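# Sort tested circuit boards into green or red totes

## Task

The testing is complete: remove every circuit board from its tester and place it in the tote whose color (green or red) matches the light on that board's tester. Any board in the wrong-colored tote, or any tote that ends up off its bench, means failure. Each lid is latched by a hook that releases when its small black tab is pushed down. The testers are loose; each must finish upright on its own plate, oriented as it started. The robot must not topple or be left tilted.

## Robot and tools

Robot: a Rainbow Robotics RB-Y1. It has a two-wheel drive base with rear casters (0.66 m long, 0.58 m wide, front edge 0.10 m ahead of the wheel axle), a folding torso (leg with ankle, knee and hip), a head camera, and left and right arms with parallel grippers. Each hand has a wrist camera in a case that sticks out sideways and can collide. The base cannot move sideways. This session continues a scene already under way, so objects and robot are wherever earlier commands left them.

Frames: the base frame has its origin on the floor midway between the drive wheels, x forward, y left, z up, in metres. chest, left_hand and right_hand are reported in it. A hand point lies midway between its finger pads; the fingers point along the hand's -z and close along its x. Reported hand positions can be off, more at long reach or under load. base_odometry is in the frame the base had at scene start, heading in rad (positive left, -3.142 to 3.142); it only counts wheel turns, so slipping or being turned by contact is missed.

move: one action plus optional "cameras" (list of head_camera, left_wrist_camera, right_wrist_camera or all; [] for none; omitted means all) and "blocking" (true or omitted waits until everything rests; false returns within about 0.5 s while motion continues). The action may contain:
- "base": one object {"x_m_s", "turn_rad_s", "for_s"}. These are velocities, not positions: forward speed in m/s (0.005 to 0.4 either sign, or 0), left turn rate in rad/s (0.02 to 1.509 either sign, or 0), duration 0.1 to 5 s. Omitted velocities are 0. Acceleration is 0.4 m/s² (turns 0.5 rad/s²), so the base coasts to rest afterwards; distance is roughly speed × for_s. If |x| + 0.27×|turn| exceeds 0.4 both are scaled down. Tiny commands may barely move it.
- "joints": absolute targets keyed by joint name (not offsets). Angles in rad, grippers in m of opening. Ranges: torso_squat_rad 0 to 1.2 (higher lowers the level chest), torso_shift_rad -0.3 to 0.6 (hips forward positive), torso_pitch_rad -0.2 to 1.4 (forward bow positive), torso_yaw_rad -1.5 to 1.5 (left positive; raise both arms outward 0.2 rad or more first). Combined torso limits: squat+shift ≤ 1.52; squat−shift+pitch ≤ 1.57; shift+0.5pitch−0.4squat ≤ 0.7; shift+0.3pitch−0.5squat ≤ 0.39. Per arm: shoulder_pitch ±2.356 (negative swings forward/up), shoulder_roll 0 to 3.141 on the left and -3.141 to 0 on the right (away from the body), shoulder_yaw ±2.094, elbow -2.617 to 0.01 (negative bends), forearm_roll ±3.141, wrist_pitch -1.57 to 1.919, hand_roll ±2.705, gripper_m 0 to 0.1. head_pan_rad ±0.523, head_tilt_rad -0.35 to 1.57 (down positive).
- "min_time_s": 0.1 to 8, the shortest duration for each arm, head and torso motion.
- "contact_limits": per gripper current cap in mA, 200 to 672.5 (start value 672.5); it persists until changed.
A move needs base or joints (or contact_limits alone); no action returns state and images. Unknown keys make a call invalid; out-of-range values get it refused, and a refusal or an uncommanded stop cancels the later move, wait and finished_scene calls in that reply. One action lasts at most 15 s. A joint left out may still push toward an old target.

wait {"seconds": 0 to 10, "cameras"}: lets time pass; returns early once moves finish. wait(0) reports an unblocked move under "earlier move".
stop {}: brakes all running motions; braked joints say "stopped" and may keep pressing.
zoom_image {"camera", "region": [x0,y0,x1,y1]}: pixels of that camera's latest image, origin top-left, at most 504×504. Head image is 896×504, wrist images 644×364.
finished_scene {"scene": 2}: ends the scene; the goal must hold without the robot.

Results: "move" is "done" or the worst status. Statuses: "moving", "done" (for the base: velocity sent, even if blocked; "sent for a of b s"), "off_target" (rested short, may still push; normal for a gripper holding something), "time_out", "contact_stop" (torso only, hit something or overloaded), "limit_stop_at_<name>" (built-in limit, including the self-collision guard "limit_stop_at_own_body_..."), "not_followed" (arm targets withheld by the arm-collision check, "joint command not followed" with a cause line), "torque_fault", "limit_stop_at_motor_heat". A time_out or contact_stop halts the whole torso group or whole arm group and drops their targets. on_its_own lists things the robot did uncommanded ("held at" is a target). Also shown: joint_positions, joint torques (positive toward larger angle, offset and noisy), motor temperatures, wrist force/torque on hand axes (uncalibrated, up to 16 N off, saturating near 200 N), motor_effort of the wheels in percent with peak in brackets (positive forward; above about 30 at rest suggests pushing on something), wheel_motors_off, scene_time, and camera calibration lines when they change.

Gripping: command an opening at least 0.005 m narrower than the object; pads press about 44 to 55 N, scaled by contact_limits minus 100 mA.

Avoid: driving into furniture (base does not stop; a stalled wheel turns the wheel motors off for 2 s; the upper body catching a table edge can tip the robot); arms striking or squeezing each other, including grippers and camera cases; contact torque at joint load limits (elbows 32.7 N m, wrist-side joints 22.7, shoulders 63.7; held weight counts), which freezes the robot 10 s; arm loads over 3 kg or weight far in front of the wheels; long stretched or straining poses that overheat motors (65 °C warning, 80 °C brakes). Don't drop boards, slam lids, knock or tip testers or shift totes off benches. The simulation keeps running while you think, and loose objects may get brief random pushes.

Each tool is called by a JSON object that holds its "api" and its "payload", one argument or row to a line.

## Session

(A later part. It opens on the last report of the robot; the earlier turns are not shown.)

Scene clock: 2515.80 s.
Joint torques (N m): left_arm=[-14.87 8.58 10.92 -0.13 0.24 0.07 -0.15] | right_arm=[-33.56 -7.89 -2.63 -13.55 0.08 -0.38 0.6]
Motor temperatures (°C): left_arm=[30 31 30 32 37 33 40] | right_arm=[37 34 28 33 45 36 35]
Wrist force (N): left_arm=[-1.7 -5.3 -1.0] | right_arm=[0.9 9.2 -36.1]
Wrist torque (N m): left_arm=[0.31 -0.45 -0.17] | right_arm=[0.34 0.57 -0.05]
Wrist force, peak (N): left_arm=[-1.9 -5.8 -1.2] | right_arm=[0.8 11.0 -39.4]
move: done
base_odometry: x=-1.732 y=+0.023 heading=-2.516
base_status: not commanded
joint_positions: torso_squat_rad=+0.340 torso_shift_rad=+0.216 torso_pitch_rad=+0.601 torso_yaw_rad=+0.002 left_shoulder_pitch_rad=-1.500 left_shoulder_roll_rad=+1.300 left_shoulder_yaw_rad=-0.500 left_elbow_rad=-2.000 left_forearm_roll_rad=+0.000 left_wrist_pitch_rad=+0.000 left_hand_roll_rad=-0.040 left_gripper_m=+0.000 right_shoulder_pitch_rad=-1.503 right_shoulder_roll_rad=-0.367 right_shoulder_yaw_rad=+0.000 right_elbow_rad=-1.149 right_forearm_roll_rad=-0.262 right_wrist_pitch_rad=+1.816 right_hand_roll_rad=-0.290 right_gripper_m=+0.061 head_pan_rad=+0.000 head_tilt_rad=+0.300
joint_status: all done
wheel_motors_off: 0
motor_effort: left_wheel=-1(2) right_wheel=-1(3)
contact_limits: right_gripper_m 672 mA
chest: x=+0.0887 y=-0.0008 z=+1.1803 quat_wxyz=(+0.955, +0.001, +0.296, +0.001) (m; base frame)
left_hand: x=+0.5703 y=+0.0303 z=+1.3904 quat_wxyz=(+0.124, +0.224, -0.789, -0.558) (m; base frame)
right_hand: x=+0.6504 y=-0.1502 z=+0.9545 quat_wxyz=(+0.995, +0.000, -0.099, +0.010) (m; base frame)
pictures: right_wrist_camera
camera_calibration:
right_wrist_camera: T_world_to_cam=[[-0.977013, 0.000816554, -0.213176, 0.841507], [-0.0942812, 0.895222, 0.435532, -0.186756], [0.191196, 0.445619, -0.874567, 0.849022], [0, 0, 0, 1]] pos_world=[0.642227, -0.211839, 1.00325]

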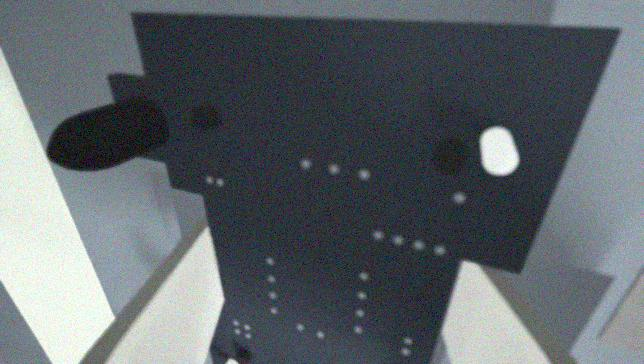

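{"api": "move", "payload": {
  "joints": {"torso_squat_rad":0.405,"right_hand_roll_rad":-0.31},
  "cameras": []
}}

{"api": "move", "payload": {
  "joints": {"right_gripper_m":0.08},
  "cameras": []
}}

{"api": "move", "payload": {
  "joints": {"torso_squat_rad":0.37},
  "cameras": []
}}

{"api": "move", "payload": {
  "joints": {"right_gripper_m":0.045},
  "cameras": ["right_wrist_camera"]
}}

{"api": "move", "payload": {
  "joints": {"torso_squat_rad":0.32},
  "min_time_s": 1.5,
  "cameras": ["right_wrist_camera"]
}}

Scene clock: 2530.53 s.
Joint torques (N m): left_arm=[-15.01 8.38 11.15 -0.18 0.23 0.03 -0.08] | right_arm=[-28.09 -5.06 -2.68 -9.61 0.05 -4.19 0.47]
Motor temperatures (°C): left_arm=[30 31 30 32 37 33 40] | right_arm=[38 34 28 34 45 36 35]
Wrist force (N): left_arm=[-1.7 -5.3 -0.9] | right_arm=[-18.4 5.5 -10.9]
Wrist torque (N m): left_arm=[0.28 -0.44 -0.19] | right_arm=[0.35 0.08 0.32]
Wrist force, peak (N): left_arm=[-2.0 -5.8 -0.9] | right_arm=[0.5 9.8 -38.0]
move: done
base_odometry: x=-1.732 y=+0.023 heading=-2.516
base_status: not commanded
joint_positions: torso_squat_rad=+0.405 torso_shift_rad=+0.216 torso_pitch_rad=+0.599 torso_yaw_rad=+0.002 left_shoulder_pitch_rad=-1.500 left_shoulder_roll_rad=+1.300 left_shoulder_yaw_rad=-0.500 left_elbow_rad=-2.000 left_forearm_roll_rad=+0.000 left_wrist_pitch_rad=+0.000 left_hand_roll_rad=-0.040 left_gripper_m=+0.000 right_shoulder_pitch_rad=-1.504 right_shoulder_roll_rad=-0.367 right_shoulder_yaw_rad=+0.000 right_elbow_rad=-1.150 right_forearm_roll_rad=-0.262 right_wrist_pitch_rad=+1.817 right_hand_roll_rad=-0.310 right_gripper_m=+0.062 head_pan_rad=+0.000 head_tilt_rad=+0.300
joint_status: all done
wheel_motors_off: 0
motor_effort: left_wheel=+0(2) right_wheel=+1(3)
contact_limits: right_gripper_m 672 mA
chest: x=+0.0842 y=-0.0008 z=+1.1645 quat_wxyz=(+0.955, +0.001, +0.295, +0.001) (m; base frame)
left_hand: x=+0.5654 y=+0.0302 z=+1.3755 quat_wxyz=(+0.123, +0.224, -0.789, -0.558) (m; base frame)
right_hand: x=+0.6466 y=-0.1503 z=+0.9407 quat_wxyz=(+0.995, +0.001, -0.100, +0.000) (m; base frame)
pictures: none
No camera images: "cameras" was empty.

Scene clock: 2531.20 s.
Joint torques (N m): left_arm=[-14.82 8.39 10.93 -0.16 0.14 0.03 -0.13] | right_arm=[-24.88 -6.44 -2.74 -8.42 -0.38 -1.11 0.39]
Motor temperatures (°C): left_arm=[30 31 30 32 37 33 40] | right_arm=[38 34 28 34 45 36 35]
Wrist force (N): left_arm=[-1.9 -5.3 -1.2] | right_arm=[1.0 7.4 -12.4]
Wrist torque (N m): left_arm=[0.29 -0.47 -0.16] | right_arm=[-0.19 0.76 0.37]
Wrist force, peak (N): left_arm=[-2.1 -5.7 -1.1] | right_arm=[-12.4 9.3 -22.1]
move: done
base_odometry: x=-1.732 y=+0.023 heading=-2.516
base_status: not commanded
joint_positions: torso_squat_rad=+0.405 torso_shift_rad=+0.216 torso_pitch_rad=+0.600 torso_yaw_rad=+0.002 left_shoulder_pitch_rad=-1.500 left_shoulder_roll_rad=+1.300 left_shoulder_yaw_rad=-0.500 left_elbow_rad=-2.000 left_forearm_roll_rad=+0.000 left_wrist_pitch_rad=+0.000 left_hand_roll_rad=-0.040 left_gripper_m=+0.000 right_shoulder_pitch_rad=-1.505 right_shoulder_roll_rad=-0.367 right_shoulder_yaw_rad=+0.000 right_elbow_rad=-1.150 right_forearm_roll_rad=-0.262 right_wrist_pitch_rad=+1.816 right_hand_roll_rad=-0.310 right_gripper_m=+0.080 head_pan_rad=+0.000 head_tilt_rad=+0.300
joint_status: all done
wheel_motors_off: 0
motor_effort: left_wheel=+2(3) right_wheel=+1(2)
contact_limits: right_gripper_m 672 mA
chest: x=+0.0844 y=-0.0008 z=+1.1644 quat_wxyz=(+0.955, +0.001, +0.295, +0.001) (m; base frame)
left_hand: x=+0.5657 y=+0.0303 z=+1.3752 quat_wxyz=(+0.123, +0.224, -0.789, -0.558) (m; base frame)
right_hand: x=+0.6471 y=-0.1499 z=+0.9408 quat_wxyz=(+0.995, +0.001, -0.101, +0.000) (m; base frame)
pictures: none
No camera images: "cameras" was empty.

Scene clock: 2531.97 s.
Joint torques (N m): left_arm=[-15.09 8.48 11.03 -0.18 0.19 0.06 -0.11] | right_arm=[-25.79 -7 -2.57 -8.94 0.38 -1.95 0.4]
Motor temperatures (°C): left_arm=[30 31 30 32 37 33 40] | right_arm=[38 34 28 34 45 36 35]
Wrist force (N): left_arm=[-1.9 -5.0 -1.0] | right_arm=[-6.2 11.0 -18.3]
Wrist torque (N m): left_arm=[0.27 -0.47 -0.21] | right_arm=[-0.01 0.74 0.45]
Wrist force, peak (N): left_arm=[-1.7 -5.6 -1.0] | right_arm=[-6.5 11.1 -20.1]
move: done
base_odometry: x=-1.732 y=+0.023 heading=-2.516
base_status: not commanded
joint_positions: torso_squat_rad=+0.370 torso_shift_rad=+0.216 torso_pitch_rad=+0.600 torso_yaw_rad=+0.002 left_shoulder_pitch_rad=-1.500 left_shoulder_roll_rad=+1.300 left_shoulder_yaw_rad=-0.500 left_elbow_rad=-2.000 left_forearm_roll_rad=+0.000 left_wrist_pitch_rad=+0.000 left_hand_roll_rad=-0.040 left_gripper_m=+0.000 right_shoulder_pitch_rad=-1.505 right_shoulder_roll_rad=-0.367 right_shoulder_yaw_rad=+0.000 right_elbow_rad=-1.150 right_forearm_roll_rad=-0.262 right_wrist_pitch_rad=+1.816 right_hand_roll_rad=-0.310 right_gripper_m=+0.080 head_pan_rad=+0.000 head_tilt_rad=+0.300
joint_status: all done
wheel_motors_off: 0
motor_effort: left_wheel=+2(4) right_wheel=+1(2)
contact_limits: right_gripper_m 672 mA
chest: x=+0.0865 y=-0.0008 z=+1.1734 quat_wxyz=(+0.955, +0.001, +0.295, +0.001) (m; base frame)
left_hand: x=+0.5678 y=+0.0304 z=+1.3841 quat_wxyz=(+0.123, +0.224, -0.789, -0.558) (m; base frame)
right_hand: x=+0.6490 y=-0.1497 z=+0.9496 quat_wxyz=(+0.995, +0.001, -0.101, +0.000) (m; base frame)
pictures: none
No camera images: "cameras" was empty.

Scene clock: 2532.83 s.
Joint torques (N m): left_arm=[-15.04 8.59 11.11 -0.16 0.21 0.1 -0.08] | right_arm=[-29.45 -8.47 -2.56 -11.14 0.89 -2.88 0.36]
Motor temperatures (°C): left_arm=[30 31 30 32 37 33 40] | right_arm=[38 34 28 34 45 36 35]
Wrist force (N): left_arm=[-1.7 -5.2 -1.1] | right_arm=[-10.3 10.5 -21.8]
Wrist torque (N m): left_arm=[0.29 -0.46 -0.22] | right_arm=[0.00 0.68 0.19]
Wrist force, peak (N): left_arm=[-2.0 -5.7 -1.0] | right_arm=[-8.7 11.1 -26.7]
move: off_target
base_odometry: x=-1.732 y=+0.023 heading=-2.516
base_status: not commanded
joint_positions: torso_squat_rad=+0.370 torso_shift_rad=+0.216 torso_pitch_rad=+0.600 torso_yaw_rad=+0.002 left_shoulder_pitch_rad=-1.500 left_shoulder_roll_rad=+1.300 left_shoulder_yaw_rad=-0.500 left_elbow_rad=-2.000 left_forearm_roll_rad=+0.000 left_wrist_pitch_rad=+0.000 left_hand_roll_rad=-0.040 left_gripper_m=+0.000 right_shoulder_pitch_rad=-1.504 right_shoulder_roll_rad=-0.367 right_shoulder_yaw_rad=+0.000 right_elbow_rad=-1.149 right_forearm_roll_rad=-0.262 right_wrist_pitch_rad=+1.817 right_hand_roll_rad=-0.310 right_gripper_m=+0.062 head_pan_rad=+0.000 head_tilt_rad=+0.300
joint_status: right_gripper_m off_target (ended at +0.062, target +0.045)
wheel_motors_off: 0
motor_effort: left_wheel=+3(4) right_wheel=+0(2)
contact_limits: right_gripper_m 672 mA
chest: x=+0.0866 y=-0.0008 z=+1.1733 quat_wxyz=(+0.955, +0.001, +0.296, +0.001) (m; base frame)
left_hand: x=+0.5679 y=+0.0304 z=+1.3840 quat_wxyz=(+0.123, +0.224, -0.789, -0.558) (m; base frame)
right_hand: x=+0.6486 y=-0.1498 z=+0.9488 quat_wxyz=(+0.995, +0.001, -0.100, +0.000) (m; base frame)
pictures: right_wrist_camera
camera_calibration:
right_wrist_camera: T_world_to_cam=[[-0.976431, 0.0202504, -0.214876, 0.842726], [-0.0780601, 0.895055, 0.43907, -0.198657], [0.201217, 0.445495, -0.872379, 0.835631], [0, 0, 0, 1]] pos_world=[0.639214, -0.211525, 0.997293]

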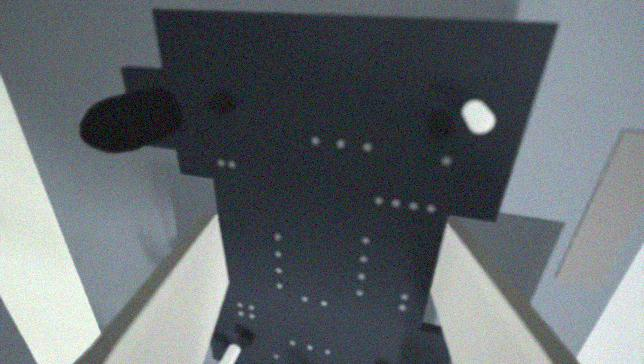

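Scene clock: 2534.63 s.
Joint torques (N m): left_arm=[-14.84 8.22 10.92 -0.18 0.16 0.02 -0.06] | right_arm=[-32.11 -8.54 -2.74 -13.14 -0.05 -0.91 0.47]
Motor temperatures (°C): left_arm=[30 31 30 32 37 33 40] | right_arm=[38 34 28 34 45 36 35]
Wrist force (N): left_arm=[-2.1 -5.6 -0.9] | right_arm=[0.5 9.2 -37.1]
Wrist torque (N m): left_arm=[0.33 -0.52 -0.19] | right_arm=[-0.12 0.75 0.28]
Wrist force, peak (N): left_arm=[-2.4 -5.7 -1.1] | right_arm=[-0.1 9.3 -39.2]
move: done
base_odometry: x=-1.732 y=+0.023 heading=-2.516
base_status: not commanded
joint_positions: torso_squat_rad=+0.320 torso_shift_rad=+0.216 torso_pitch_rad=+0.601 torso_yaw_rad=+0.002 left_shoulder_pitch_rad=-1.500 left_shoulder_roll_rad=+1.300 left_shoulder_yaw_rad=-0.500 left_elbow_rad=-2.000 left_forearm_roll_rad=+0.000 left_wrist_pitch_rad=+0.000 left_hand_roll_rad=-0.040 left_gripper_m=+0.000 right_shoulder_pitch_rad=-1.503 right_shoulder_roll_rad=-0.367 right_shoulder_yaw_rad=+0.000 right_elbow_rad=-1.149 right_forearm_roll_rad=-0.262 right_wrist_pitch_rad=+1.816 right_hand_roll_rad=-0.310 right_gripper_m=+0.061 head_pan_rad=+0.000 head_tilt_rad=+0.300
joint_status: all done
wheel_motors_off: 0
motor_effort: left_wheel=+3(4) right_wheel=+0(2)
contact_limits: right_gripper_m 672 mA
chest: x=+0.0897 y=-0.0008 z=+1.1847 quat_wxyz=(+0.955, +0.001, +0.296, +0.001) (m; base frame)
left_hand: x=+0.5713 y=+0.0304 z=+1.3948 quat_wxyz=(+0.124, +0.224, -0.789, -0.558) (m; base frame)
right_hand: x=+0.6514 y=-0.1499 z=+0.9590 quat_wxyz=(+0.995, +0.001, -0.099, +0.000) (m; base frame)
pictures: right_wrist_camera
camera_calibration:
right_wrist_camera: T_world_to_cam=[[-0.976787, 0.0204807, -0.213231, 0.846328], [-0.0770689, 0.895164, 0.439024, -0.203395], [0.199868, 0.445266, -0.872806, 0.845305], [0, 0, 0, 1]] pos_world=[0.642057, -0.211648, 1.00755]

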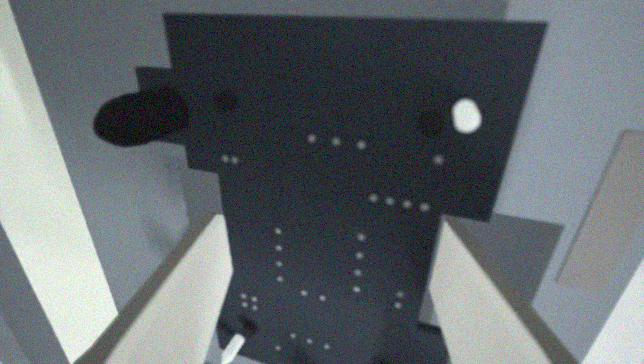

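{"api": "move", "payload": {
  "joints": {"torso_squat_rad":0.37},
  "cameras": []
}}

{"api": "move", "payload": {
  "joints": {"right_gripper_m":0.075},
  "cameras": []
}}

{"api": "move", "payload": {
  "joints": {"torso_squat_rad":0.335},
  "cameras": []
}}

{"api": "move", "payload": {
  "joints": {"right_gripper_m":0.045},
  "cameras": ["right_wrist_camera"]
}}

{"api": "move", "payload": {
  "joints": {"torso_squat_rad":0.29},
  "min_time_s": 1.5,
  "cameras": ["right_wrist_camera"]
}}

Scene clock: 2543.40 s.
Joint torques (N m): left_arm=[-14.8 8.54 10.95 -0.23 0.23 -0.02 -0.11] | right_arm=[-27.94 -7.25 -2.83 -9.72 -0.25 -3 0.37]
Motor temperatures (°C): left_arm=[30 31 30 32 37 33 40] | right_arm=[38 34 28 34 45 36 35]
Wrist force (N): left_arm=[-1.7 -5.4 -0.8] | right_arm=[-12.8 7.7 -13.0]
Wrist torque (N m): left_arm=[0.33 -0.46 -0.22] | right_arm=[-0.09 0.15 0.12]
Wrist force, peak (N): left_arm=[-2.3 -5.8 -0.8] | right_arm=[0.3 9.3 -38.8]
move: done
base_odometry: x=-1.732 y=+0.023 heading=-2.516
base_status: not commanded
joint_positions: torso_squat_rad=+0.370 torso_shift_rad=+0.216 torso_pitch_rad=+0.600 torso_yaw_rad=+0.002 left_shoulder_pitch_rad=-1.500 left_shoulder_roll_rad=+1.300 left_shoulder_yaw_rad=-0.500 left_elbow_rad=-2.000 left_forearm_roll_rad=+0.000 left_wrist_pitch_rad=+0.000 left_hand_roll_rad=-0.040 left_gripper_m=+0.000 right_shoulder_pitch_rad=-1.504 right_shoulder_roll_rad=-0.367 right_shoulder_yaw_rad=+0.000 right_elbow_rad=-1.150 right_forearm_roll_rad=-0.262 right_wrist_pitch_rad=+1.817 right_hand_roll_rad=-0.310 right_gripper_m=+0.061 head_pan_rad=+0.000 head_tilt_rad=+0.300
joint_status: all done
wheel_motors_off: 0
motor_effort: left_wheel=+3(4) right_wheel=+1(2)
contact_limits: right_gripper_m 672 mA
chest: x=+0.0863 y=-0.0008 z=+1.1734 quat_wxyz=(+0.955, +0.001, +0.295, +0.001) (m; base frame)
left_hand: x=+0.5676 y=+0.0304 z=+1.3843 quat_wxyz=(+0.123, +0.224, -0.789, -0.558) (m; base frame)
right_hand: x=+0.6487 y=-0.1499 z=+0.9495 quat_wxyz=(+0.995, +0.001, -0.100, +0.000) (m; base frame)
pictures: none
No camera images: "cameras" was empty.

Scene clock: 2544.00 s.
Joint torques (N m): left_arm=[-15.07 8.6 10.96 -0.19 0.17 0.06 -0.05] | right_arm=[-23.93 -7.19 -2.89 -8.14 0.06 -0.78 0.4]
Motor temperatures (°C): left_arm=[30 31 30 32 37 33 40] | right_arm=[38 34 28 34 45 36 35]
Wrist force (N): left_arm=[-1.8 -5.4 -0.9] | right_arm=[1.0 11.0 -13.5]
Wrist torque (N m): left_arm=[0.32 -0.48 -0.21] | right_arm=[-0.07 0.80 0.51]
Wrist force, peak (N): left_arm=[-1.8 -5.6 -1.1] | right_arm=[-9.3 9.5 -20.5]
move: done
base_odometry: x=-1.732 y=+0.023 heading=-2.516
base_status: not commanded
joint_positions: torso_squat_rad=+0.370 torso_shift_rad=+0.216 torso_pitch_rad=+0.600 torso_yaw_rad=+0.002 left_shoulder_pitch_rad=-1.500 left_shoulder_roll_rad=+1.300 left_shoulder_yaw_rad=-0.500 left_elbow_rad=-2.000 left_forearm_roll_rad=+0.000 left_wrist_pitch_rad=+0.000 left_hand_roll_rad=-0.040 left_gripper_m=+0.000 right_shoulder_pitch_rad=-1.505 right_shoulder_roll_rad=-0.367 right_shoulder_yaw_rad=+0.000 right_elbow_rad=-1.150 right_forearm_roll_rad=-0.262 right_wrist_pitch_rad=+1.816 right_hand_roll_rad=-0.310 right_gripper_m=+0.075 head_pan_rad=+0.000 head_tilt_rad=+0.300
joint_status: all done
wheel_motors_off: 0
motor_effort: left_wheel=+4(4) right_wheel=+0(2)
contact_limits: right_gripper_m 672 mA
chest: x=+0.0864 y=-0.0008 z=+1.1734 quat_wxyz=(+0.955, +0.001, +0.295, +0.001) (m; base frame)
left_hand: x=+0.5677 y=+0.0304 z=+1.3842 quat_wxyz=(+0.123, +0.224, -0.789, -0.558) (m; base frame)
right_hand: x=+0.6492 y=-0.1496 z=+0.9499 quat_wxyz=(+0.995, +0.001, -0.101, +0.000) (m; base frame)
pictures: none
No camera images: "cameras" was empty.

Scene clock: 2544.77 s.
Joint torques (N m): left_arm=[-14.86 8.53 10.99 -0.24 0.21 0.09 -0.08] | right_arm=[-23.85 -7.24 -2.69 -8 0.17 -0.77 0.4]
Motor temperatures (°C): left_arm=[30 31 30 32 37 33 40] | right_arm=[38 34 28 34 45 36 35]
Wrist force (N): left_arm=[-2.0 -5.5 -0.9] | right_arm=[0.6 10.9 -13.3]
Wrist torque (N m): left_arm=[0.33 -0.47 -0.17] | right_arm=[-0.07 0.76 0.51]
Wrist force, peak (N): left_arm=[-1.8 -5.7 -1.0] | right_arm=[1.3 10.9 -13.6]
move: done
base_odometry: x=-1.732 y=+0.023 heading=-2.516
base_status: not commanded
joint_positions: torso_squat_rad=+0.335 torso_shift_rad=+0.216 torso_pitch_rad=+0.600 torso_yaw_rad=+0.002 left_shoulder_pitch_rad=-1.500 left_shoulder_roll_rad=+1.300 left_shoulder_yaw_rad=-0.500 left_elbow_rad=-2.000 left_forearm_roll_rad=+0.000 left_wrist_pitch_rad=+0.000 left_hand_roll_rad=-0.040 left_gripper_m=+0.000 right_shoulder_pitch_rad=-1.505 right_shoulder_roll_rad=-0.367 right_shoulder_yaw_rad=+0.000 right_elbow_rad=-1.150 right_forearm_roll_rad=-0.262 right_wrist_pitch_rad=+1.816 right_hand_roll_rad=-0.310 right_gripper_m=+0.075 head_pan_rad=+0.000 head_tilt_rad=+0.300
joint_status: all done
wheel_motors_off: 0
motor_effort: left_wheel=+2(4) right_wheel=-1(3)
contact_limits: right_gripper_m 672 mA
chest: x=+0.0883 y=-0.0008 z=+1.1817 quat_wxyz=(+0.955, +0.001, +0.295, +0.001) (m; base frame)
left_hand: x=+0.5696 y=+0.0304 z=+1.3924 quat_wxyz=(+0.123, +0.224, -0.789, -0.558) (m; base frame)
right_hand: x=+0.6510 y=-0.1495 z=+0.9583 quat_wxyz=(+0.995, +0.001, -0.101, +0.000) (m; base frame)
pictures: none
No camera images: "cameras" was empty.

Scene clock: 2545.60 s.
Joint torques (N m): left_arm=[-14.84 8.63 10.82 -0.15 0.22 0.07 -0.14] | right_arm=[-28.22 -9.39 -2.88 -10.36 1.41 -3.68 0.4]
Motor temperatures (°C): left_arm=[30 31 30 32 37 33 40] | right_arm=[38 34 28 34 45 36 35]
Wrist force (N): left_arm=[-1.8 -5.4 -0.8] | right_arm=[-11.4 12.8 -15.0]
Wrist torque (N m): left_arm=[0.32 -0.46 -0.18] | right_arm=[-0.05 1.10 0.39]
Wrist force, peak (N): left_arm=[-2.0 -5.8 -1.0] | right_arm=[-16.5 13.1 -19.3]
move: done
base_odometry: x=-1.732 y=+0.023 heading=-2.516
base_status: not commanded
joint_positions: torso_squat_rad=+0.335 torso_shift_rad=+0.216 torso_pitch_rad=+0.600 torso_yaw_rad=+0.002 left_shoulder_pitch_rad=-1.500 left_shoulder_roll_rad=+1.300 left_shoulder_yaw_rad=-0.500 left_elbow_rad=-2.000 left_forearm_roll_rad=+0.000 left_wrist_pitch_rad=+0.000 left_hand_roll_rad=-0.040 left_gripper_m=+0.000 right_shoulder_pitch_rad=-1.504 right_shoulder_roll_rad=-0.366 right_shoulder_yaw_rad=+0.000 right_elbow_rad=-1.149 right_forearm_roll_rad=-0.262 right_wrist_pitch_rad=+1.817 right_hand_roll_rad=-0.310 right_gripper_m=+0.045 head_pan_rad=+0.000 head_tilt_rad=+0.300
joint_status: all done
wheel_motors_off: 0
motor_effort: left_wheel=+4(5) right_wheel=+0(3)
contact_limits: right_gripper_m 672 mA
chest: x=+0.0882 y=-0.0008 z=+1.1817 quat_wxyz=(+0.955, +0.001, +0.295, +0.001) (m; base frame)
left_hand: x=+0.5695 y=+0.0304 z=+1.3925 quat_wxyz=(+0.123, +0.224, -0.789, -0.558) (m; base frame)
right_hand: x=+0.6504 y=-0.1495 z=+0.9574 quat_wxyz=(+0.995, +0.001, -0.100, +0.000) (m; base frame)
pictures: right_wrist_camera
camera_calibration:
right_wrist_camera: T_world_to_cam=[[-0.976356, 0.0198689, -0.215252, 0.846498], [-0.0786401, 0.89489, 0.439304, -0.202441], [0.201356, 0.445845, -0.872169, 0.842424], [0, 0, 0, 1]] pos_world=[0.640936, -0.211247, 1.00588]

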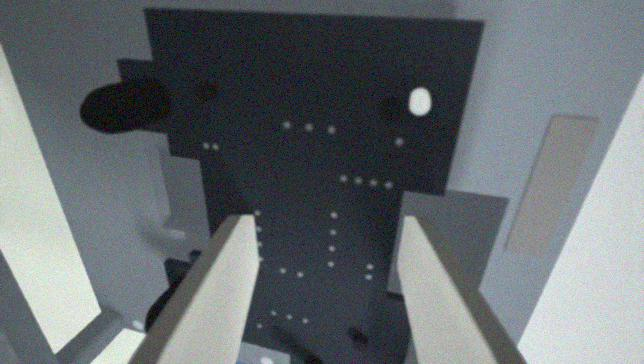

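Scene clock: 2547.40 s.
Joint torques (N m): left_arm=[-15.03 8.49 11.03 -0.27 0.22 0.08 -0.08] | right_arm=[-25.61 -8.21 -2.89 -9.44 0.92 -3.61 0.37]
Motor temperatures (°C): left_arm=[30 31 30 32 37 33 40] | right_arm=[38 34 28 34 45 36 35]
Wrist force (N): left_arm=[-1.9 -5.6 -1.0] | right_arm=[-12.8 11.6 -13.1]
Wrist torque (N m): left_arm=[0.33 -0.47 -0.20] | right_arm=[-0.06 1.18 0.41]
Wrist force, peak (N): left_arm=[-2.1 -5.9 -0.8] | right_arm=[-12.9 13.1 -20.5]
move: done
base_odometry: x=-1.732 y=+0.023 heading=-2.516
base_status: not commanded
joint_positions: torso_squat_rad=+0.290 torso_shift_rad=+0.216 torso_pitch_rad=+0.600 torso_yaw_rad=+0.002 left_shoulder_pitch_rad=-1.500 left_shoulder_roll_rad=+1.300 left_shoulder_yaw_rad=-0.500 left_elbow_rad=-2.000 left_forearm_roll_rad=+0.000 left_wrist_pitch_rad=+0.000 left_hand_roll_rad=-0.040 left_gripper_m=+0.000 right_shoulder_pitch_rad=-1.504 right_shoulder_roll_rad=-0.367 right_shoulder_yaw_rad=+0.000 right_elbow_rad=-1.150 right_forearm_roll_rad=-0.262 right_wrist_pitch_rad=+1.817 right_hand_roll_rad=-0.310 right_gripper_m=+0.045 head_pan_rad=+0.000 head_tilt_rad=+0.300
joint_status: all done
wheel_motors_off: 0
motor_effort: left_wheel=+5(5) right_wheel=-1(3)
contact_limits: right_gripper_m 672 mA
chest: x=+0.0903 y=-0.0008 z=+1.1911 quat_wxyz=(+0.955, +0.001, +0.295, +0.001) (m; base frame)
left_hand: x=+0.5716 y=+0.0304 z=+1.4019 quat_wxyz=(+0.123, +0.224, -0.789, -0.558) (m; base frame)
right_hand: x=+0.6527 y=-0.1496 z=+0.9673 quat_wxyz=(+0.995, +0.001, -0.100, +0.000) (m; base frame)
pictures: right_wrist_camera
camera_calibration:
right_wrist_camera: T_world_to_cam=[[-0.976155, 0.0198573, -0.216165, 0.851621], [-0.0790314, 0.894955, 0.439101, -0.206094], [0.202177, 0.445715, -0.872045, 0.849909], [0, 0, 0, 1]] pos_world=[0.643194, -0.211283, 1.01575]

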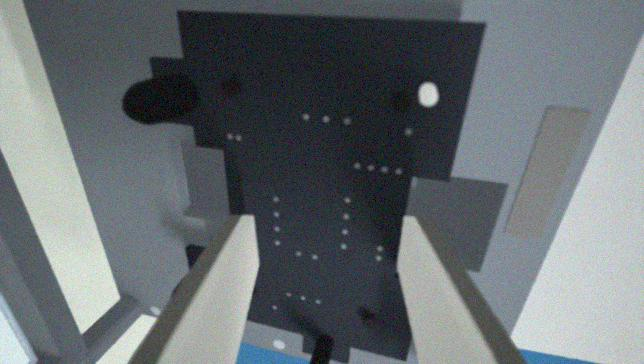

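{"api": "zoom_image", "payload": {
  "camera": "right_wrist_camera",
  "region": [110, 0, 260, 160]
}}

{"api": "zoom_image", "payload": {
  "camera": "right_wrist_camera",
  "region": [250, 240, 430, 364]
}}

{"api": "zoom_image", "payload": {
  "camera": "right_wrist_camera",
  "region": [150, 130, 250, 300]
}}

Scaled by 3.150 from the camera's 644x364 image, which has a finer 1265x715 frame.

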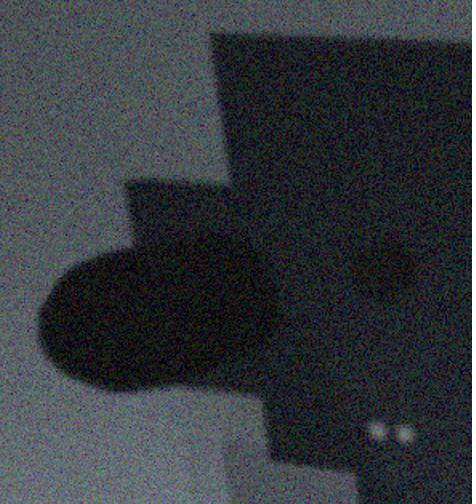

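Scaled by 2.800 from the camera's 644x364 image, which has a finer 1265x715 frame.

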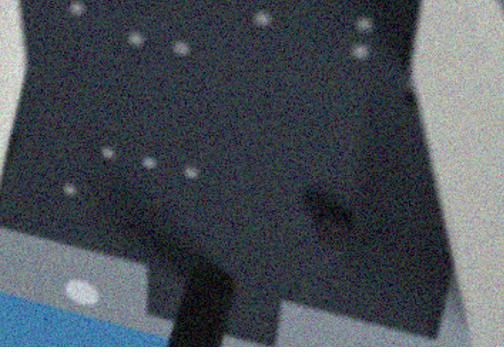

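Scaled by 2.965 from the camera's 644x364 image, which has a finer 1265x715 frame.

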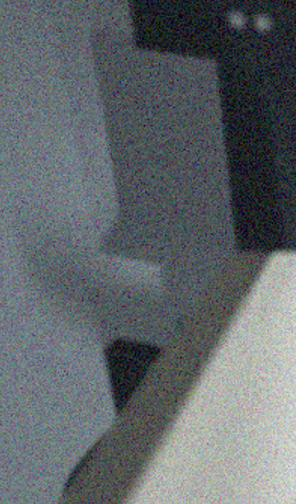

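{"api": "move", "payload": {
  "joints": {"torso_squat_rad":0.13,"right_gripper_m":0.088,"torso_shift_rad":0.208},
  "cameras": []
}}

{"api": "move", "payload": {
  "joints": {"torso_yaw_rad":0.0,"torso_pitch_rad":0.7,"right_shoulder_pitch_rad":-1.601,"right_shoulder_roll_rad":-0.574,"right_elbow_rad":-1.07,"right_forearm_roll_rad":-0.749,"right_wrist_pitch_rad":1.883,"right_hand_roll_rad":-0.331},
  "min_time_s": 2,
  "cameras": ["right_wrist_camera","head_camera"]
}}

Scene clock: 2602.00 s.
Joint torques (N m): left_arm=[-14.92 8.52 10.89 -0.22 0.31 0.02 -0.12] | right_arm=[-23.75 -8 -2.75 -8.01 0.54 -0.81 0.36]
Motor temperatures (°C): left_arm=[30 31 30 32 37 33 40] | right_arm=[38 34 28 33 45 37 35]
Wrist force (N): left_arm=[-1.8 -5.5 -0.8] | right_arm=[0.9 10.6 -13.2]
Wrist torque (N m): left_arm=[0.33 -0.48 -0.19] | right_arm=[-0.05 0.80 0.50]
Wrist force, peak (N): left_arm=[-2.0 -5.9 -1.1] | right_arm=[-13.0 11.6 -14.6]
move: done
base_odometry: x=-1.732 y=+0.023 heading=-2.516
base_status: not commanded
joint_positions: torso_squat_rad=+0.130 torso_shift_rad=+0.208 torso_pitch_rad=+0.600 torso_yaw_rad=+0.002 left_shoulder_pitch_rad=-1.500 left_shoulder_roll_rad=+1.300 left_shoulder_yaw_rad=-0.500 left_elbow_rad=-2.000 left_forearm_roll_rad=+0.000 left_wrist_pitch_rad=+0.000 left_hand_roll_rad=-0.040 left_gripper_m=+0.000 right_shoulder_pitch_rad=-1.505 right_shoulder_roll_rad=-0.367 right_shoulder_yaw_rad=+0.000 right_elbow_rad=-1.150 right_forearm_roll_rad=-0.262 right_wrist_pitch_rad=+1.816 right_hand_roll_rad=-0.310 right_gripper_m=+0.088 head_pan_rad=+0.000 head_tilt_rad=+0.300
joint_status: all done
wheel_motors_off: 0
motor_effort: left_wheel=+3(5) right_wheel=-3(4)
contact_limits: right_gripper_m 672 mA
chest: x=+0.0899 y=-0.0008 z=+1.2151 quat_wxyz=(+0.955, +0.001, +0.295, +0.001) (m; base frame)
left_hand: x=+0.5712 y=+0.0304 z=+1.4259 quat_wxyz=(+0.123, +0.224, -0.789, -0.558) (m; base frame)
right_hand: x=+0.6526 y=-0.1494 z=+0.9917 quat_wxyz=(+0.995, +0.001, -0.101, +0.000) (m; base frame)
pictures: none
No camera images: "cameras" was empty.

Scene clock: 2604.30 s.
Joint torques (N m): left_arm=[-14.99 8.92 11.18 -1 0.18 -0.12 -0.12] | right_arm=[-23.41 -10.38 -3.96 -6.3 -0.77 -0.04 -0.29]
Motor temperatures (°C): left_arm=[30 31 30 32 37 33 40] | right_arm=[38 34 28 33 45 37 35]
Wrist force (N): left_arm=[-2.4 -5.5 -1.2] | right_arm=[2.1 9.1 -13.3]
Wrist torque (N m): left_arm=[0.31 -0.49 -0.21] | right_arm=[0.03 0.83 0.52]
Wrist force, peak (N): left_arm=[-2.5 -5.8 -1.3] | right_arm=[1.1 11.1 -13.6]
move: done
base_odometry: x=-1.732 y=+0.023 heading=-2.516
base_status: not commanded
joint_positions: torso_squat_rad=+0.130 torso_shift_rad=+0.208 torso_pitch_rad=+0.700 torso_yaw_rad=+0.000 left_shoulder_pitch_rad=-1.500 left_shoulder_roll_rad=+1.300 left_shoulder_yaw_rad=-0.500 left_elbow_rad=-2.000 left_forearm_roll_rad=+0.000 left_wrist_pitch_rad=+0.000 left_hand_roll_rad=-0.040 left_gripper_m=+0.000 right_shoulder_pitch_rad=-1.601 right_shoulder_roll_rad=-0.574 right_shoulder_yaw_rad=+0.000 right_elbow_rad=-1.070 right_forearm_roll_rad=-0.749 right_wrist_pitch_rad=+1.883 right_hand_roll_rad=-0.331 right_gripper_m=+0.088 head_pan_rad=+0.000 head_tilt_rad=+0.300
joint_status: all done
wheel_motors_off: 0
motor_effort: left_wheel=+3(5) right_wheel=-1(4)
contact_limits: right_gripper_m 672 mA
chest: x=+0.1145 y=-0.0008 z=+1.1964 quat_wxyz=(+0.939, +0.000, +0.343, +0.000) (m; base frame)
left_hand: x=+0.6145 y=+0.0299 z=+1.3581 quat_wxyz=(+0.162, +0.195, -0.783, -0.568) (m; base frame)
right_hand: x=+0.6521 y=-0.1550 z=+0.9814 quat_wxyz=(+0.989, +0.150, +0.000, +0.000) (m; base frame)
pictures: head_camera, right_wrist_camera
camera_calibration:
head_camera: T_world_to_cam=[[0.0328674, -0.998758, 0.0374557, -0.061093], [-0.818553, -0.048403, -0.572388, 1.03615], [0.57349, -0.0118466, -0.819127, 0.883502], [0, 0, 0, 1]] pos_world=[0.343468, -0.000398083, 1.31907]
right_wrist_camera: T_world_to_cam=[[-0.999648, 0.0246714, -0.00979133, 0.667775], [0.0110991, 0.723606, 0.690124, -0.539176], [0.0241114, 0.689772, -0.723625, 0.873053], [0, 0, 0, 1]] pos_world=[0.652473, -0.228532, 1.0104]

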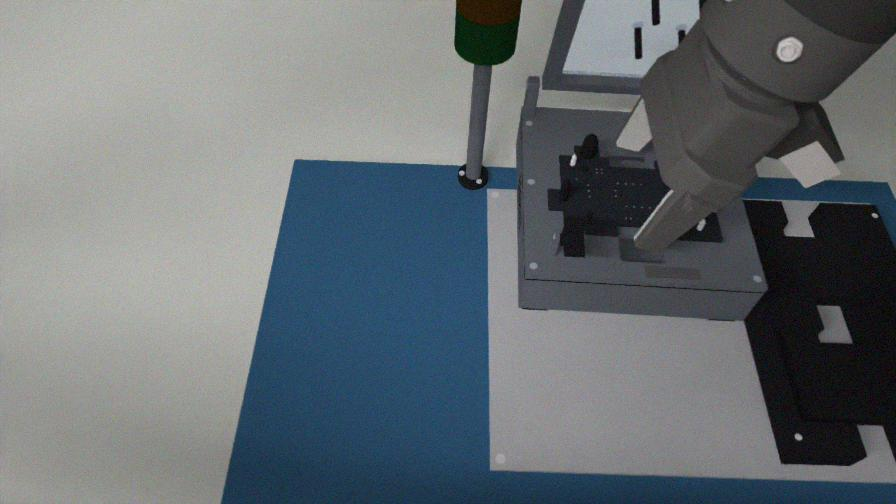

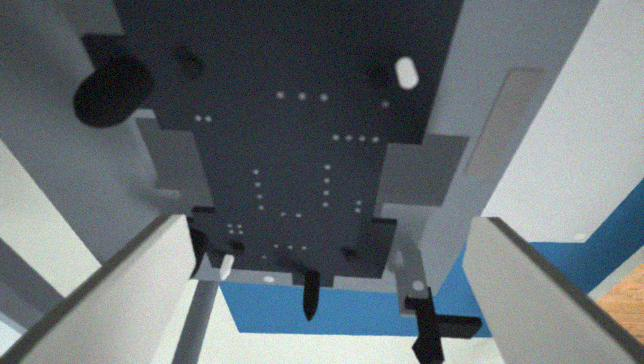

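{"api": "move", "payload": {
  "base": {"x_m_s":0.04,"for_s":0.4},
  "joints": {"torso_yaw_rad":-0.018,"torso_squat_rad":0.27},
  "cameras": ["right_wrist_camera","head_camera"]
}}

Scene clock: 2613.37 s.
Joint torques (N m): left_arm=[-14.9 8.68 10.99 -1.09 0.25 -0.16 -0.16] | right_arm=[-8.2 -4.85 -0.94 1.03 -0.08 0.81 -0.26]
Motor temperatures (°C): left_arm=[30 31 30 32 37 33 40] | right_arm=[38 34 28 33 45 37 35]
Wrist force (N): left_arm=[-2.2 -5.2 -1.1] | right_arm=[2.4 9.4 -13.0]
Wrist torque (N m): left_arm=[0.29 -0.45 -0.18] | right_arm=[0.00 0.85 0.49]
Wrist force, peak (N): left_arm=[-3.2 -6.3 -1.7] | right_arm=[-18.2 12.4 -13.1]
move: done
base_odometry: x=-1.745 y=+0.014 heading=-2.515
base_status: done (sent for 0.4 of 0.4 s)
joint_positions: torso_squat_rad=+0.270 torso_shift_rad=+0.207 torso_pitch_rad=+0.698 torso_yaw_rad=-0.018 left_shoulder_pitch_rad=-1.500 left_shoulder_roll_rad=+1.300 left_shoulder_yaw_rad=-0.500 left_elbow_rad=-2.000 left_forearm_roll_rad=+0.000 left_wrist_pitch_rad=+0.000 left_hand_roll_rad=-0.040 left_gripper_m=+0.000 right_shoulder_pitch_rad=-1.605 right_shoulder_roll_rad=-0.575 right_shoulder_yaw_rad=-0.001 right_elbow_rad=-1.072 right_forearm_roll_rad=-0.749 right_wrist_pitch_rad=+1.883 right_hand_roll_rad=-0.331 right_gripper_m=+0.088 head_pan_rad=+0.000 head_tilt_rad=+0.300
joint_status: all done
wheel_motors_off: 0
motor_effort: left_wheel=+3(23) right_wheel=-4(17)
contact_limits: right_gripper_m 672 mA
chest: x=+0.1095 y=-0.0006 z=+1.1778 quat_wxyz=(+0.940, -0.003, +0.342, -0.008) (m; base frame)
left_hand: x=+0.6095 y=+0.0250 z=+1.3402 quat_wxyz=(+0.158, +0.190, -0.788, -0.564) (m; base frame)
right_hand: x=+0.6467 y=-0.1647 z=+0.9683 quat_wxyz=(+0.989, +0.145, -0.005, -0.006) (m; base frame)
pictures: head_camera, right_wrist_camera
camera_calibration:
head_camera: T_world_to_cam=[[0.0189232, -0.998602, 0.0493586, -0.0726092], [-0.818082, -0.0438457, -0.573428, 1.02257], [0.574791, -0.0295283, -0.817768, 0.86941], [0, 0, 0, 1]] pos_world=[0.338193, -0.00200009, 1.30093]
right_wrist_camera: T_world_to_cam=[[-0.999106, 0.0381657, -0.0181669, 0.672448], [0.0155163, 0.730943, 0.682262, -0.517079], [0.039318, 0.68137, -0.730882, 0.866191], [0, 0, 0, 1]] pos_world=[0.645813, -0.237906, 0.998083]

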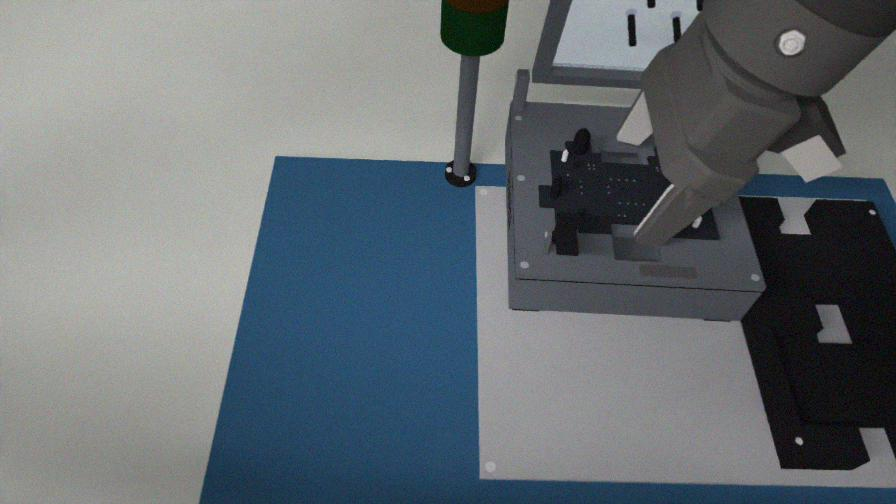

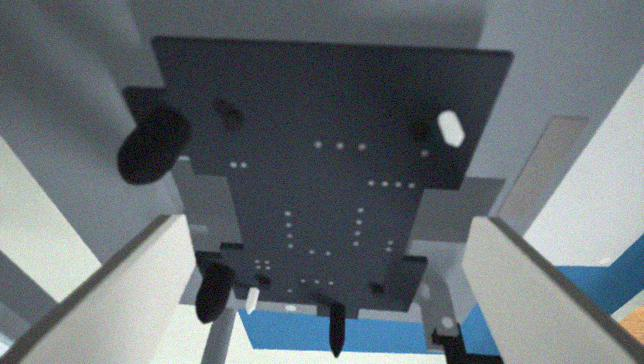

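{"api": "move", "payload": {
  "joints": {"head_tilt_rad":-0.1},
  "cameras": ["head_camera"]
}}

Scene clock: 2618.13 s.
Joint torques (N m): left_arm=[-14.91 8.74 10.91 -0.97 0.28 -0.08 -0.18] | right_arm=[-8.35 -4.79 -1.04 0.94 -0.08 0.94 -0.39]
Motor temperatures (°C): left_arm=[30 31 30 32 37 33 40] | right_arm=[37 34 28 33 45 37 35]
Wrist force (N): left_arm=[-2.4 -5.5 -1.0] | right_arm=[2.1 9.5 -13.1]
Wrist torque (N m): left_arm=[0.32 -0.49 -0.18] | right_arm=[-0.01 0.82 0.51]
Wrist force, peak (N): left_arm=[-2.5 -5.7 -1.0] | right_arm=[1.7 9.4 -13.7]
move: done
base_odometry: x=-1.745 y=+0.014 heading=-2.515
base_status: not commanded
joint_positions: torso_squat_rad=+0.270 torso_shift_rad=+0.207 torso_pitch_rad=+0.698 torso_yaw_rad=-0.018 left_shoulder_pitch_rad=-1.500 left_shoulder_roll_rad=+1.300 left_shoulder_yaw_rad=-0.500 left_elbow_rad=-2.000 left_forearm_roll_rad=+0.000 left_wrist_pitch_rad=+0.000 left_hand_roll_rad=-0.040 left_gripper_m=+0.000 right_shoulder_pitch_rad=-1.605 right_shoulder_roll_rad=-0.575 right_shoulder_yaw_rad=-0.001 right_elbow_rad=-1.072 right_forearm_roll_rad=-0.749 right_wrist_pitch_rad=+1.883 right_hand_roll_rad=-0.331 right_gripper_m=+0.088 head_pan_rad=+0.000 head_tilt_rad=-0.100
joint_status: all done
wheel_motors_off: 0
motor_effort: left_wheel=+3(4) right_wheel=-3(4)
contact_limits: right_gripper_m 672 mA
chest: x=+0.1095 y=-0.0006 z=+1.1778 quat_wxyz=(+0.940, -0.003, +0.342, -0.008) (m; base frame)
left_hand: x=+0.6095 y=+0.0250 z=+1.3402 quat_wxyz=(+0.158, +0.190, -0.788, -0.564) (m; base frame)
right_hand: x=+0.6467 y=-0.1647 z=+0.9683 quat_wxyz=(+0.989, +0.145, -0.005, -0.006) (m; base frame)
pictures: head_camera
camera_calibration:
head_camera: T_world_to_cam=[[0.00134013, -0.998248, 0.0591533, -0.0810266], [-0.530144, -0.0508658, -0.84638, 1.30865], [0.847906, -0.0302255, -0.529284, 0.419869], [0, 0, 0, 1]] pos_world=[0.337874, -0.00162824, 1.33464]

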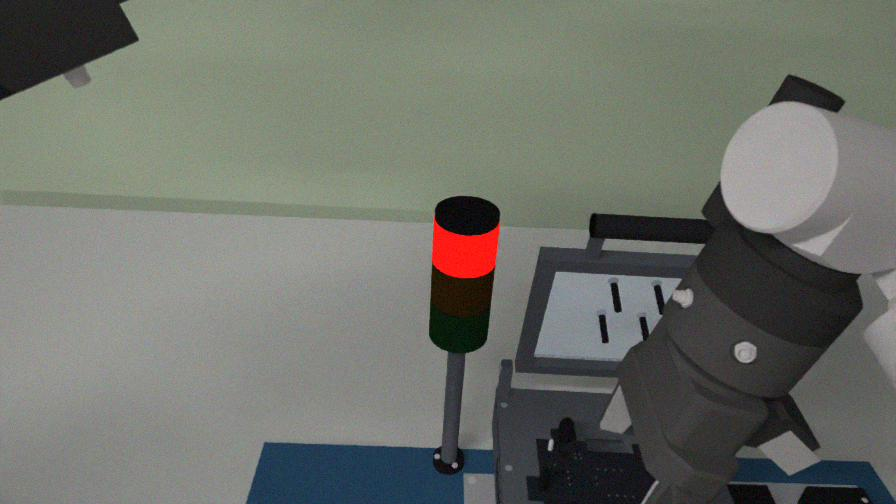

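{"api": "move", "payload": {
  "joints": {"torso_squat_rad":0.15},
  "cameras": []
}}

{"api": "move", "payload": {
  "joints": {"torso_yaw_rad":-0.01,"right_shoulder_pitch_rad":-1.55,"right_shoulder_roll_rad":-0.664,"right_elbow_rad":-1.02,"right_forearm_roll_rad":-1.003,"right_wrist_pitch_rad":1.784,"right_hand_roll_rad":-0.28},
  "min_time_s": 1,
  "cameras": []
}}

{"api": "move", "payload": {
  "joints": {"torso_squat_rad":0.29},
  "cameras": ["head_camera","right_wrist_camera"]
}}

Scene clock: 2636.00 s.
Joint torques (N m): left_arm=[-14.83 8.85 11.21 -1.02 0.2 -0.12 -0.08] | right_arm=[-22.24 -8.47 -3.13 -7.02 -0.02 -1.52 -0.31]
Motor temperatures (°C): left_arm=[30 31 30 32 37 33 40] | right_arm=[37 34 28 33 45 36 35]
Wrist force (N): left_arm=[-2.5 -5.6 -0.8] | right_arm=[-6.0 9.0 -13.6]
Wrist torque (N m): left_arm=[0.32 -0.49 -0.20] | right_arm=[0.03 0.52 0.54]
Wrist force, peak (N): left_arm=[-2.4 -6.0 -1.1] | right_arm=[-5.8 10.5 -14.5]
move: done
base_odometry: x=-1.745 y=+0.014 heading=-2.515
base_status: not commanded
joint_positions: torso_squat_rad=+0.150 torso_shift_rad=+0.208 torso_pitch_rad=+0.700 torso_yaw_rad=-0.018 left_shoulder_pitch_rad=-1.500 left_shoulder_roll_rad=+1.300 left_shoulder_yaw_rad=-0.500 left_elbow_rad=-2.000 left_forearm_roll_rad=+0.000 left_wrist_pitch_rad=+0.000 left_hand_roll_rad=-0.040 left_gripper_m=+0.000 right_shoulder_pitch_rad=-1.601 right_shoulder_roll_rad=-0.574 right_shoulder_yaw_rad=+0.000 right_elbow_rad=-1.070 right_forearm_roll_rad=-0.749 right_wrist_pitch_rad=+1.883 right_hand_roll_rad=-0.331 right_gripper_m=+0.088 head_pan_rad=+0.000 head_tilt_rad=-0.100
joint_status: all done
wheel_motors_off: 0
motor_effort: left_wheel=+3(4) right_wheel=-1(3)
contact_limits: right_gripper_m 672 mA
chest: x=+0.1140 y=-0.0007 z=+1.1945 quat_wxyz=(+0.939, -0.003, +0.343, -0.008) (m; base frame)
left_hand: x=+0.6144 y=+0.0250 z=+1.3559 quat_wxyz=(+0.159, +0.189, -0.787, -0.565) (m; base frame)
right_hand: x=+0.6495 y=-0.1651 z=+0.9816 quat_wxyz=(+0.990, +0.144, -0.001, -0.007) (m; base frame)
pictures: none
No camera images: "cameras" was empty.

Scene clock: 2637.30 s.
Joint torques (N m): left_arm=[-14.81 8.68 10.95 -1.02 0.22 -0.13 -0.11] | right_arm=[-20.39 -11.44 -3.84 -6.45 -0.99 -0.66 0.29]
Motor temperatures (°C): left_arm=[30 31 30 32 37 33 40] | right_arm=[37 34 28 33 45 36 35]
Wrist force (N): left_arm=[-2.2 -5.6 -0.9] | right_arm=[1.7 8.0 -12.7]
Wrist torque (N m): left_arm=[0.32 -0.44 -0.20] | right_arm=[0.09 0.77 0.51]
Wrist force, peak (N): left_arm=[-2.5 -5.9 -1.2] | right_arm=[-7.4 11.2 -12.3]
move: done
base_odometry: x=-1.745 y=+0.014 heading=-2.515
base_status: not commanded
joint_positions: torso_squat_rad=+0.150 torso_shift_rad=+0.208 torso_pitch_rad=+0.700 torso_yaw_rad=-0.010 left_shoulder_pitch_rad=-1.500 left_shoulder_roll_rad=+1.300 left_shoulder_yaw_rad=-0.500 left_elbow_rad=-2.000 left_forearm_roll_rad=+0.000 left_wrist_pitch_rad=+0.000 left_hand_roll_rad=-0.040 left_gripper_m=+0.000 right_shoulder_pitch_rad=-1.551 right_shoulder_roll_rad=-0.664 right_shoulder_yaw_rad=+0.000 right_elbow_rad=-1.020 right_forearm_roll_rad=-1.003 right_wrist_pitch_rad=+1.784 right_hand_roll_rad=-0.280 right_gripper_m=+0.088 head_pan_rad=+0.000 head_tilt_rad=-0.100
joint_status: all done
wheel_motors_off: 0
motor_effort: left_wheel=+4(5) right_wheel=-1(4)
contact_limits: right_gripper_m 672 mA
chest: x=+0.1141 y=-0.0007 z=+1.1945 quat_wxyz=(+0.939, -0.001, +0.343, -0.005) (m; base frame)
left_hand: x=+0.6143 y=+0.0272 z=+1.3560 quat_wxyz=(+0.161, +0.192, -0.785, -0.566) (m; base frame)
right_hand: x=+0.6512 y=-0.1660 z=+0.9807 quat_wxyz=(+0.970, +0.244, -0.002, -0.004) (m; base frame)
pictures: none
No camera images: "cameras" was empty.

Scene clock: 2638.57 s.
Joint torques (N m): left_arm=[-14.95 8.79 11.05 -1.01 0.22 -0.17 -0.12] | right_arm=[-20.41 -11.82 -3.97 -6.31 -1.07 -0.58 0.36]
Motor temperatures (°C): left_arm=[30 31 30 32 37 33 40] | right_arm=[37 34 28 33 45 36 35]
Wrist force (N): left_arm=[-2.5 -5.6 -0.9] | right_arm=[2.4 8.2 -12.7]
Wrist torque (N m): left_arm=[0.33 -0.49 -0.16] | right_arm=[0.09 0.86 0.50]
Wrist force, peak (N): left_arm=[-2.6 -5.7 -1.1] | right_arm=[2.4 8.2 -12.9]
move: done
base_odometry: x=-1.745 y=+0.014 heading=-2.515
base_status: not commanded
joint_positions: torso_squat_rad=+0.290 torso_shift_rad=+0.208 torso_pitch_rad=+0.700 torso_yaw_rad=-0.010 left_shoulder_pitch_rad=-1.500 left_shoulder_roll_rad=+1.300 left_shoulder_yaw_rad=-0.500 left_elbow_rad=-2.000 left_forearm_roll_rad=+0.000 left_wrist_pitch_rad=+0.000 left_hand_roll_rad=-0.040 left_gripper_m=+0.000 right_shoulder_pitch_rad=-1.551 right_shoulder_roll_rad=-0.664 right_shoulder_yaw_rad=+0.000 right_elbow_rad=-1.020 right_forearm_roll_rad=-1.003 right_wrist_pitch_rad=+1.784 right_hand_roll_rad=-0.280 right_gripper_m=+0.088 head_pan_rad=+0.000 head_tilt_rad=-0.100
joint_status: all done
wheel_motors_off: 0
motor_effort: left_wheel=+4(4) right_wheel=-3(4)
contact_limits: right_gripper_m 672 mA
chest: x=+0.1097 y=-0.0007 z=+1.1735 quat_wxyz=(+0.939, -0.001, +0.343, -0.005) (m; base frame)
left_hand: x=+0.6099 y=+0.0272 z=+1.3351 quat_wxyz=(+0.160, +0.192, -0.785, -0.566) (m; base frame)
right_hand: x=+0.6469 y=-0.1660 z=+0.9598 quat_wxyz=(+0.970, +0.244, -0.002, -0.004) (m; base frame)
pictures: head_camera, right_wrist_camera
camera_calibration:
head_camera: T_world_to_cam=[[0.00759617, -0.998519, 0.0538723, -0.0753042], [-0.531501, -0.0496653, -0.8456, 1.3044], [0.847024, -0.0222098, -0.531091, 0.419648], [0, 0, 0, 1]] pos_world=[0.338412, -0.0010887, 1.32993]
right_wrist_camera: T_world_to_cam=[[-0.999398, 0.0340323, -0.0066828, 0.660997], [0.0142531, 0.578682, 0.815429, -0.662637], [0.0316181, 0.814843, -0.578819, 0.742049], [0, 0, 0, 1]] pos_world=[0.646581, -0.243692, 0.974263]

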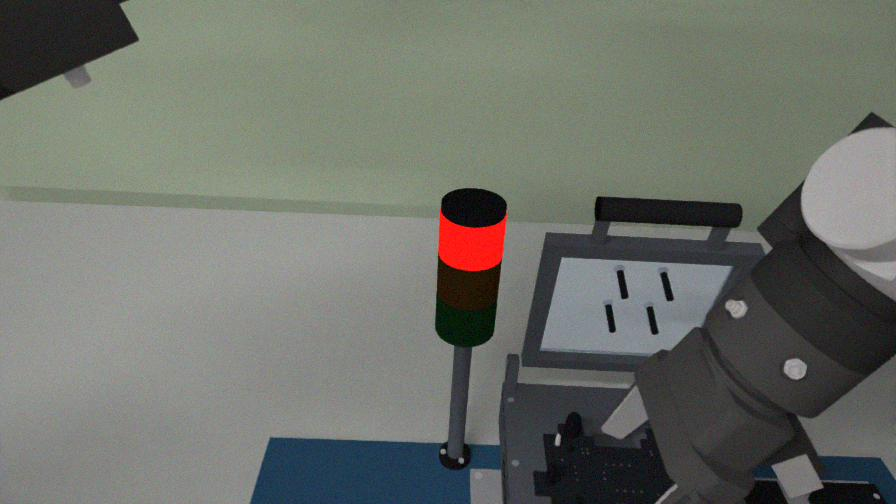

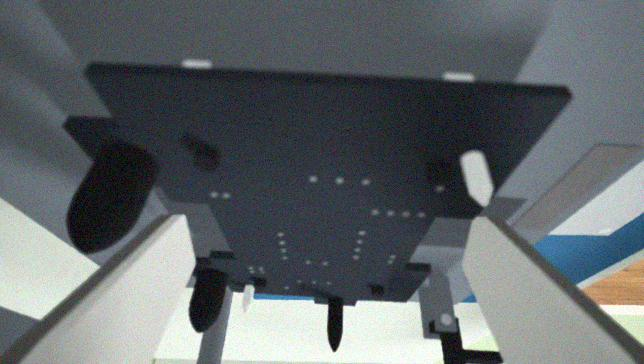

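{"api": "move", "payload": {
  "joints": {"torso_squat_rad":0.33},
  "cameras": ["right_wrist_camera"]
}}

Scene clock: 2646.37 s.
Joint torques (N m): left_arm=[-14.76 8.67 11.2 -1.11 0.22 -0.21 -0.2] | right_arm=[-20.27 -11.35 -4.17 -6.42 -1.04 -0.66 0.22]
Motor temperatures (°C): left_arm=[30 31 30 32 37 33 40] | right_arm=[37 34 28 33 45 36 35]
Wrist force (N): left_arm=[-2.5 -5.2 -1.2] | right_arm=[2.2 8.1 -12.7]
Wrist torque (N m): left_arm=[0.30 -0.51 -0.19] | right_arm=[0.08 0.81 0.52]
Wrist force, peak (N): left_arm=[-2.7 -5.9 -1.2] | right_arm=[2.2 8.7 -12.8]
move: done
base_odometry: x=-1.745 y=+0.014 heading=-2.515
base_status: not commanded
joint_positions: torso_squat_rad=+0.330 torso_shift_rad=+0.208 torso_pitch_rad=+0.700 torso_yaw_rad=-0.010 left_shoulder_pitch_rad=-1.500 left_shoulder_roll_rad=+1.300 left_shoulder_yaw_rad=-0.500 left_elbow_rad=-2.000 left_forearm_roll_rad=+0.000 left_wrist_pitch_rad=+0.000 left_hand_roll_rad=-0.040 left_gripper_m=+0.000 right_shoulder_pitch_rad=-1.551 right_shoulder_roll_rad=-0.664 right_shoulder_yaw_rad=+0.000 right_elbow_rad=-1.020 right_forearm_roll_rad=-1.003 right_wrist_pitch_rad=+1.784 right_hand_roll_rad=-0.280 right_gripper_m=+0.088 head_pan_rad=+0.000 head_tilt_rad=-0.100
joint_status: all done
wheel_motors_off: 0
motor_effort: left_wheel=+2(5) right_wheel=-1(3)
contact_limits: right_gripper_m 672 mA
chest: x=+0.1079 y=-0.0007 z=+1.1652 quat_wxyz=(+0.939, -0.001, +0.343, -0.005) (m; base frame)
left_hand: x=+0.6081 y=+0.0272 z=+1.3267 quat_wxyz=(+0.160, +0.192, -0.785, -0.566) (m; base frame)
right_hand: x=+0.6451 y=-0.1660 z=+0.9515 quat_wxyz=(+0.970, +0.244, -0.002, -0.004) (m; base frame)
pictures: right_wrist_camera
camera_calibration:
right_wrist_camera: T_world_to_cam=[[-0.999398, 0.0340331, -0.00670124, 0.659188], [0.0142385, 0.578681, 0.81543, -0.655805], [0.0316295, 0.814843, -0.578818, 0.737263], [0, 0, 0, 1]] pos_world=[0.64481, -0.243686, 0.965921]

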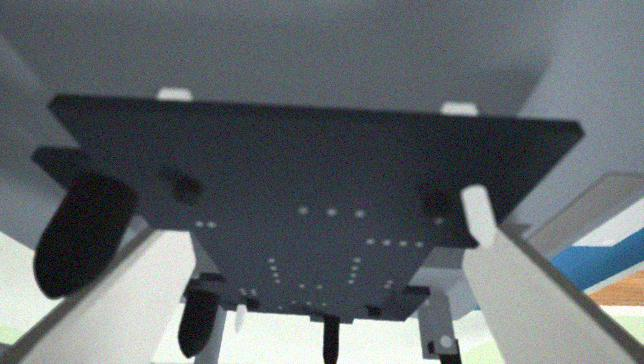

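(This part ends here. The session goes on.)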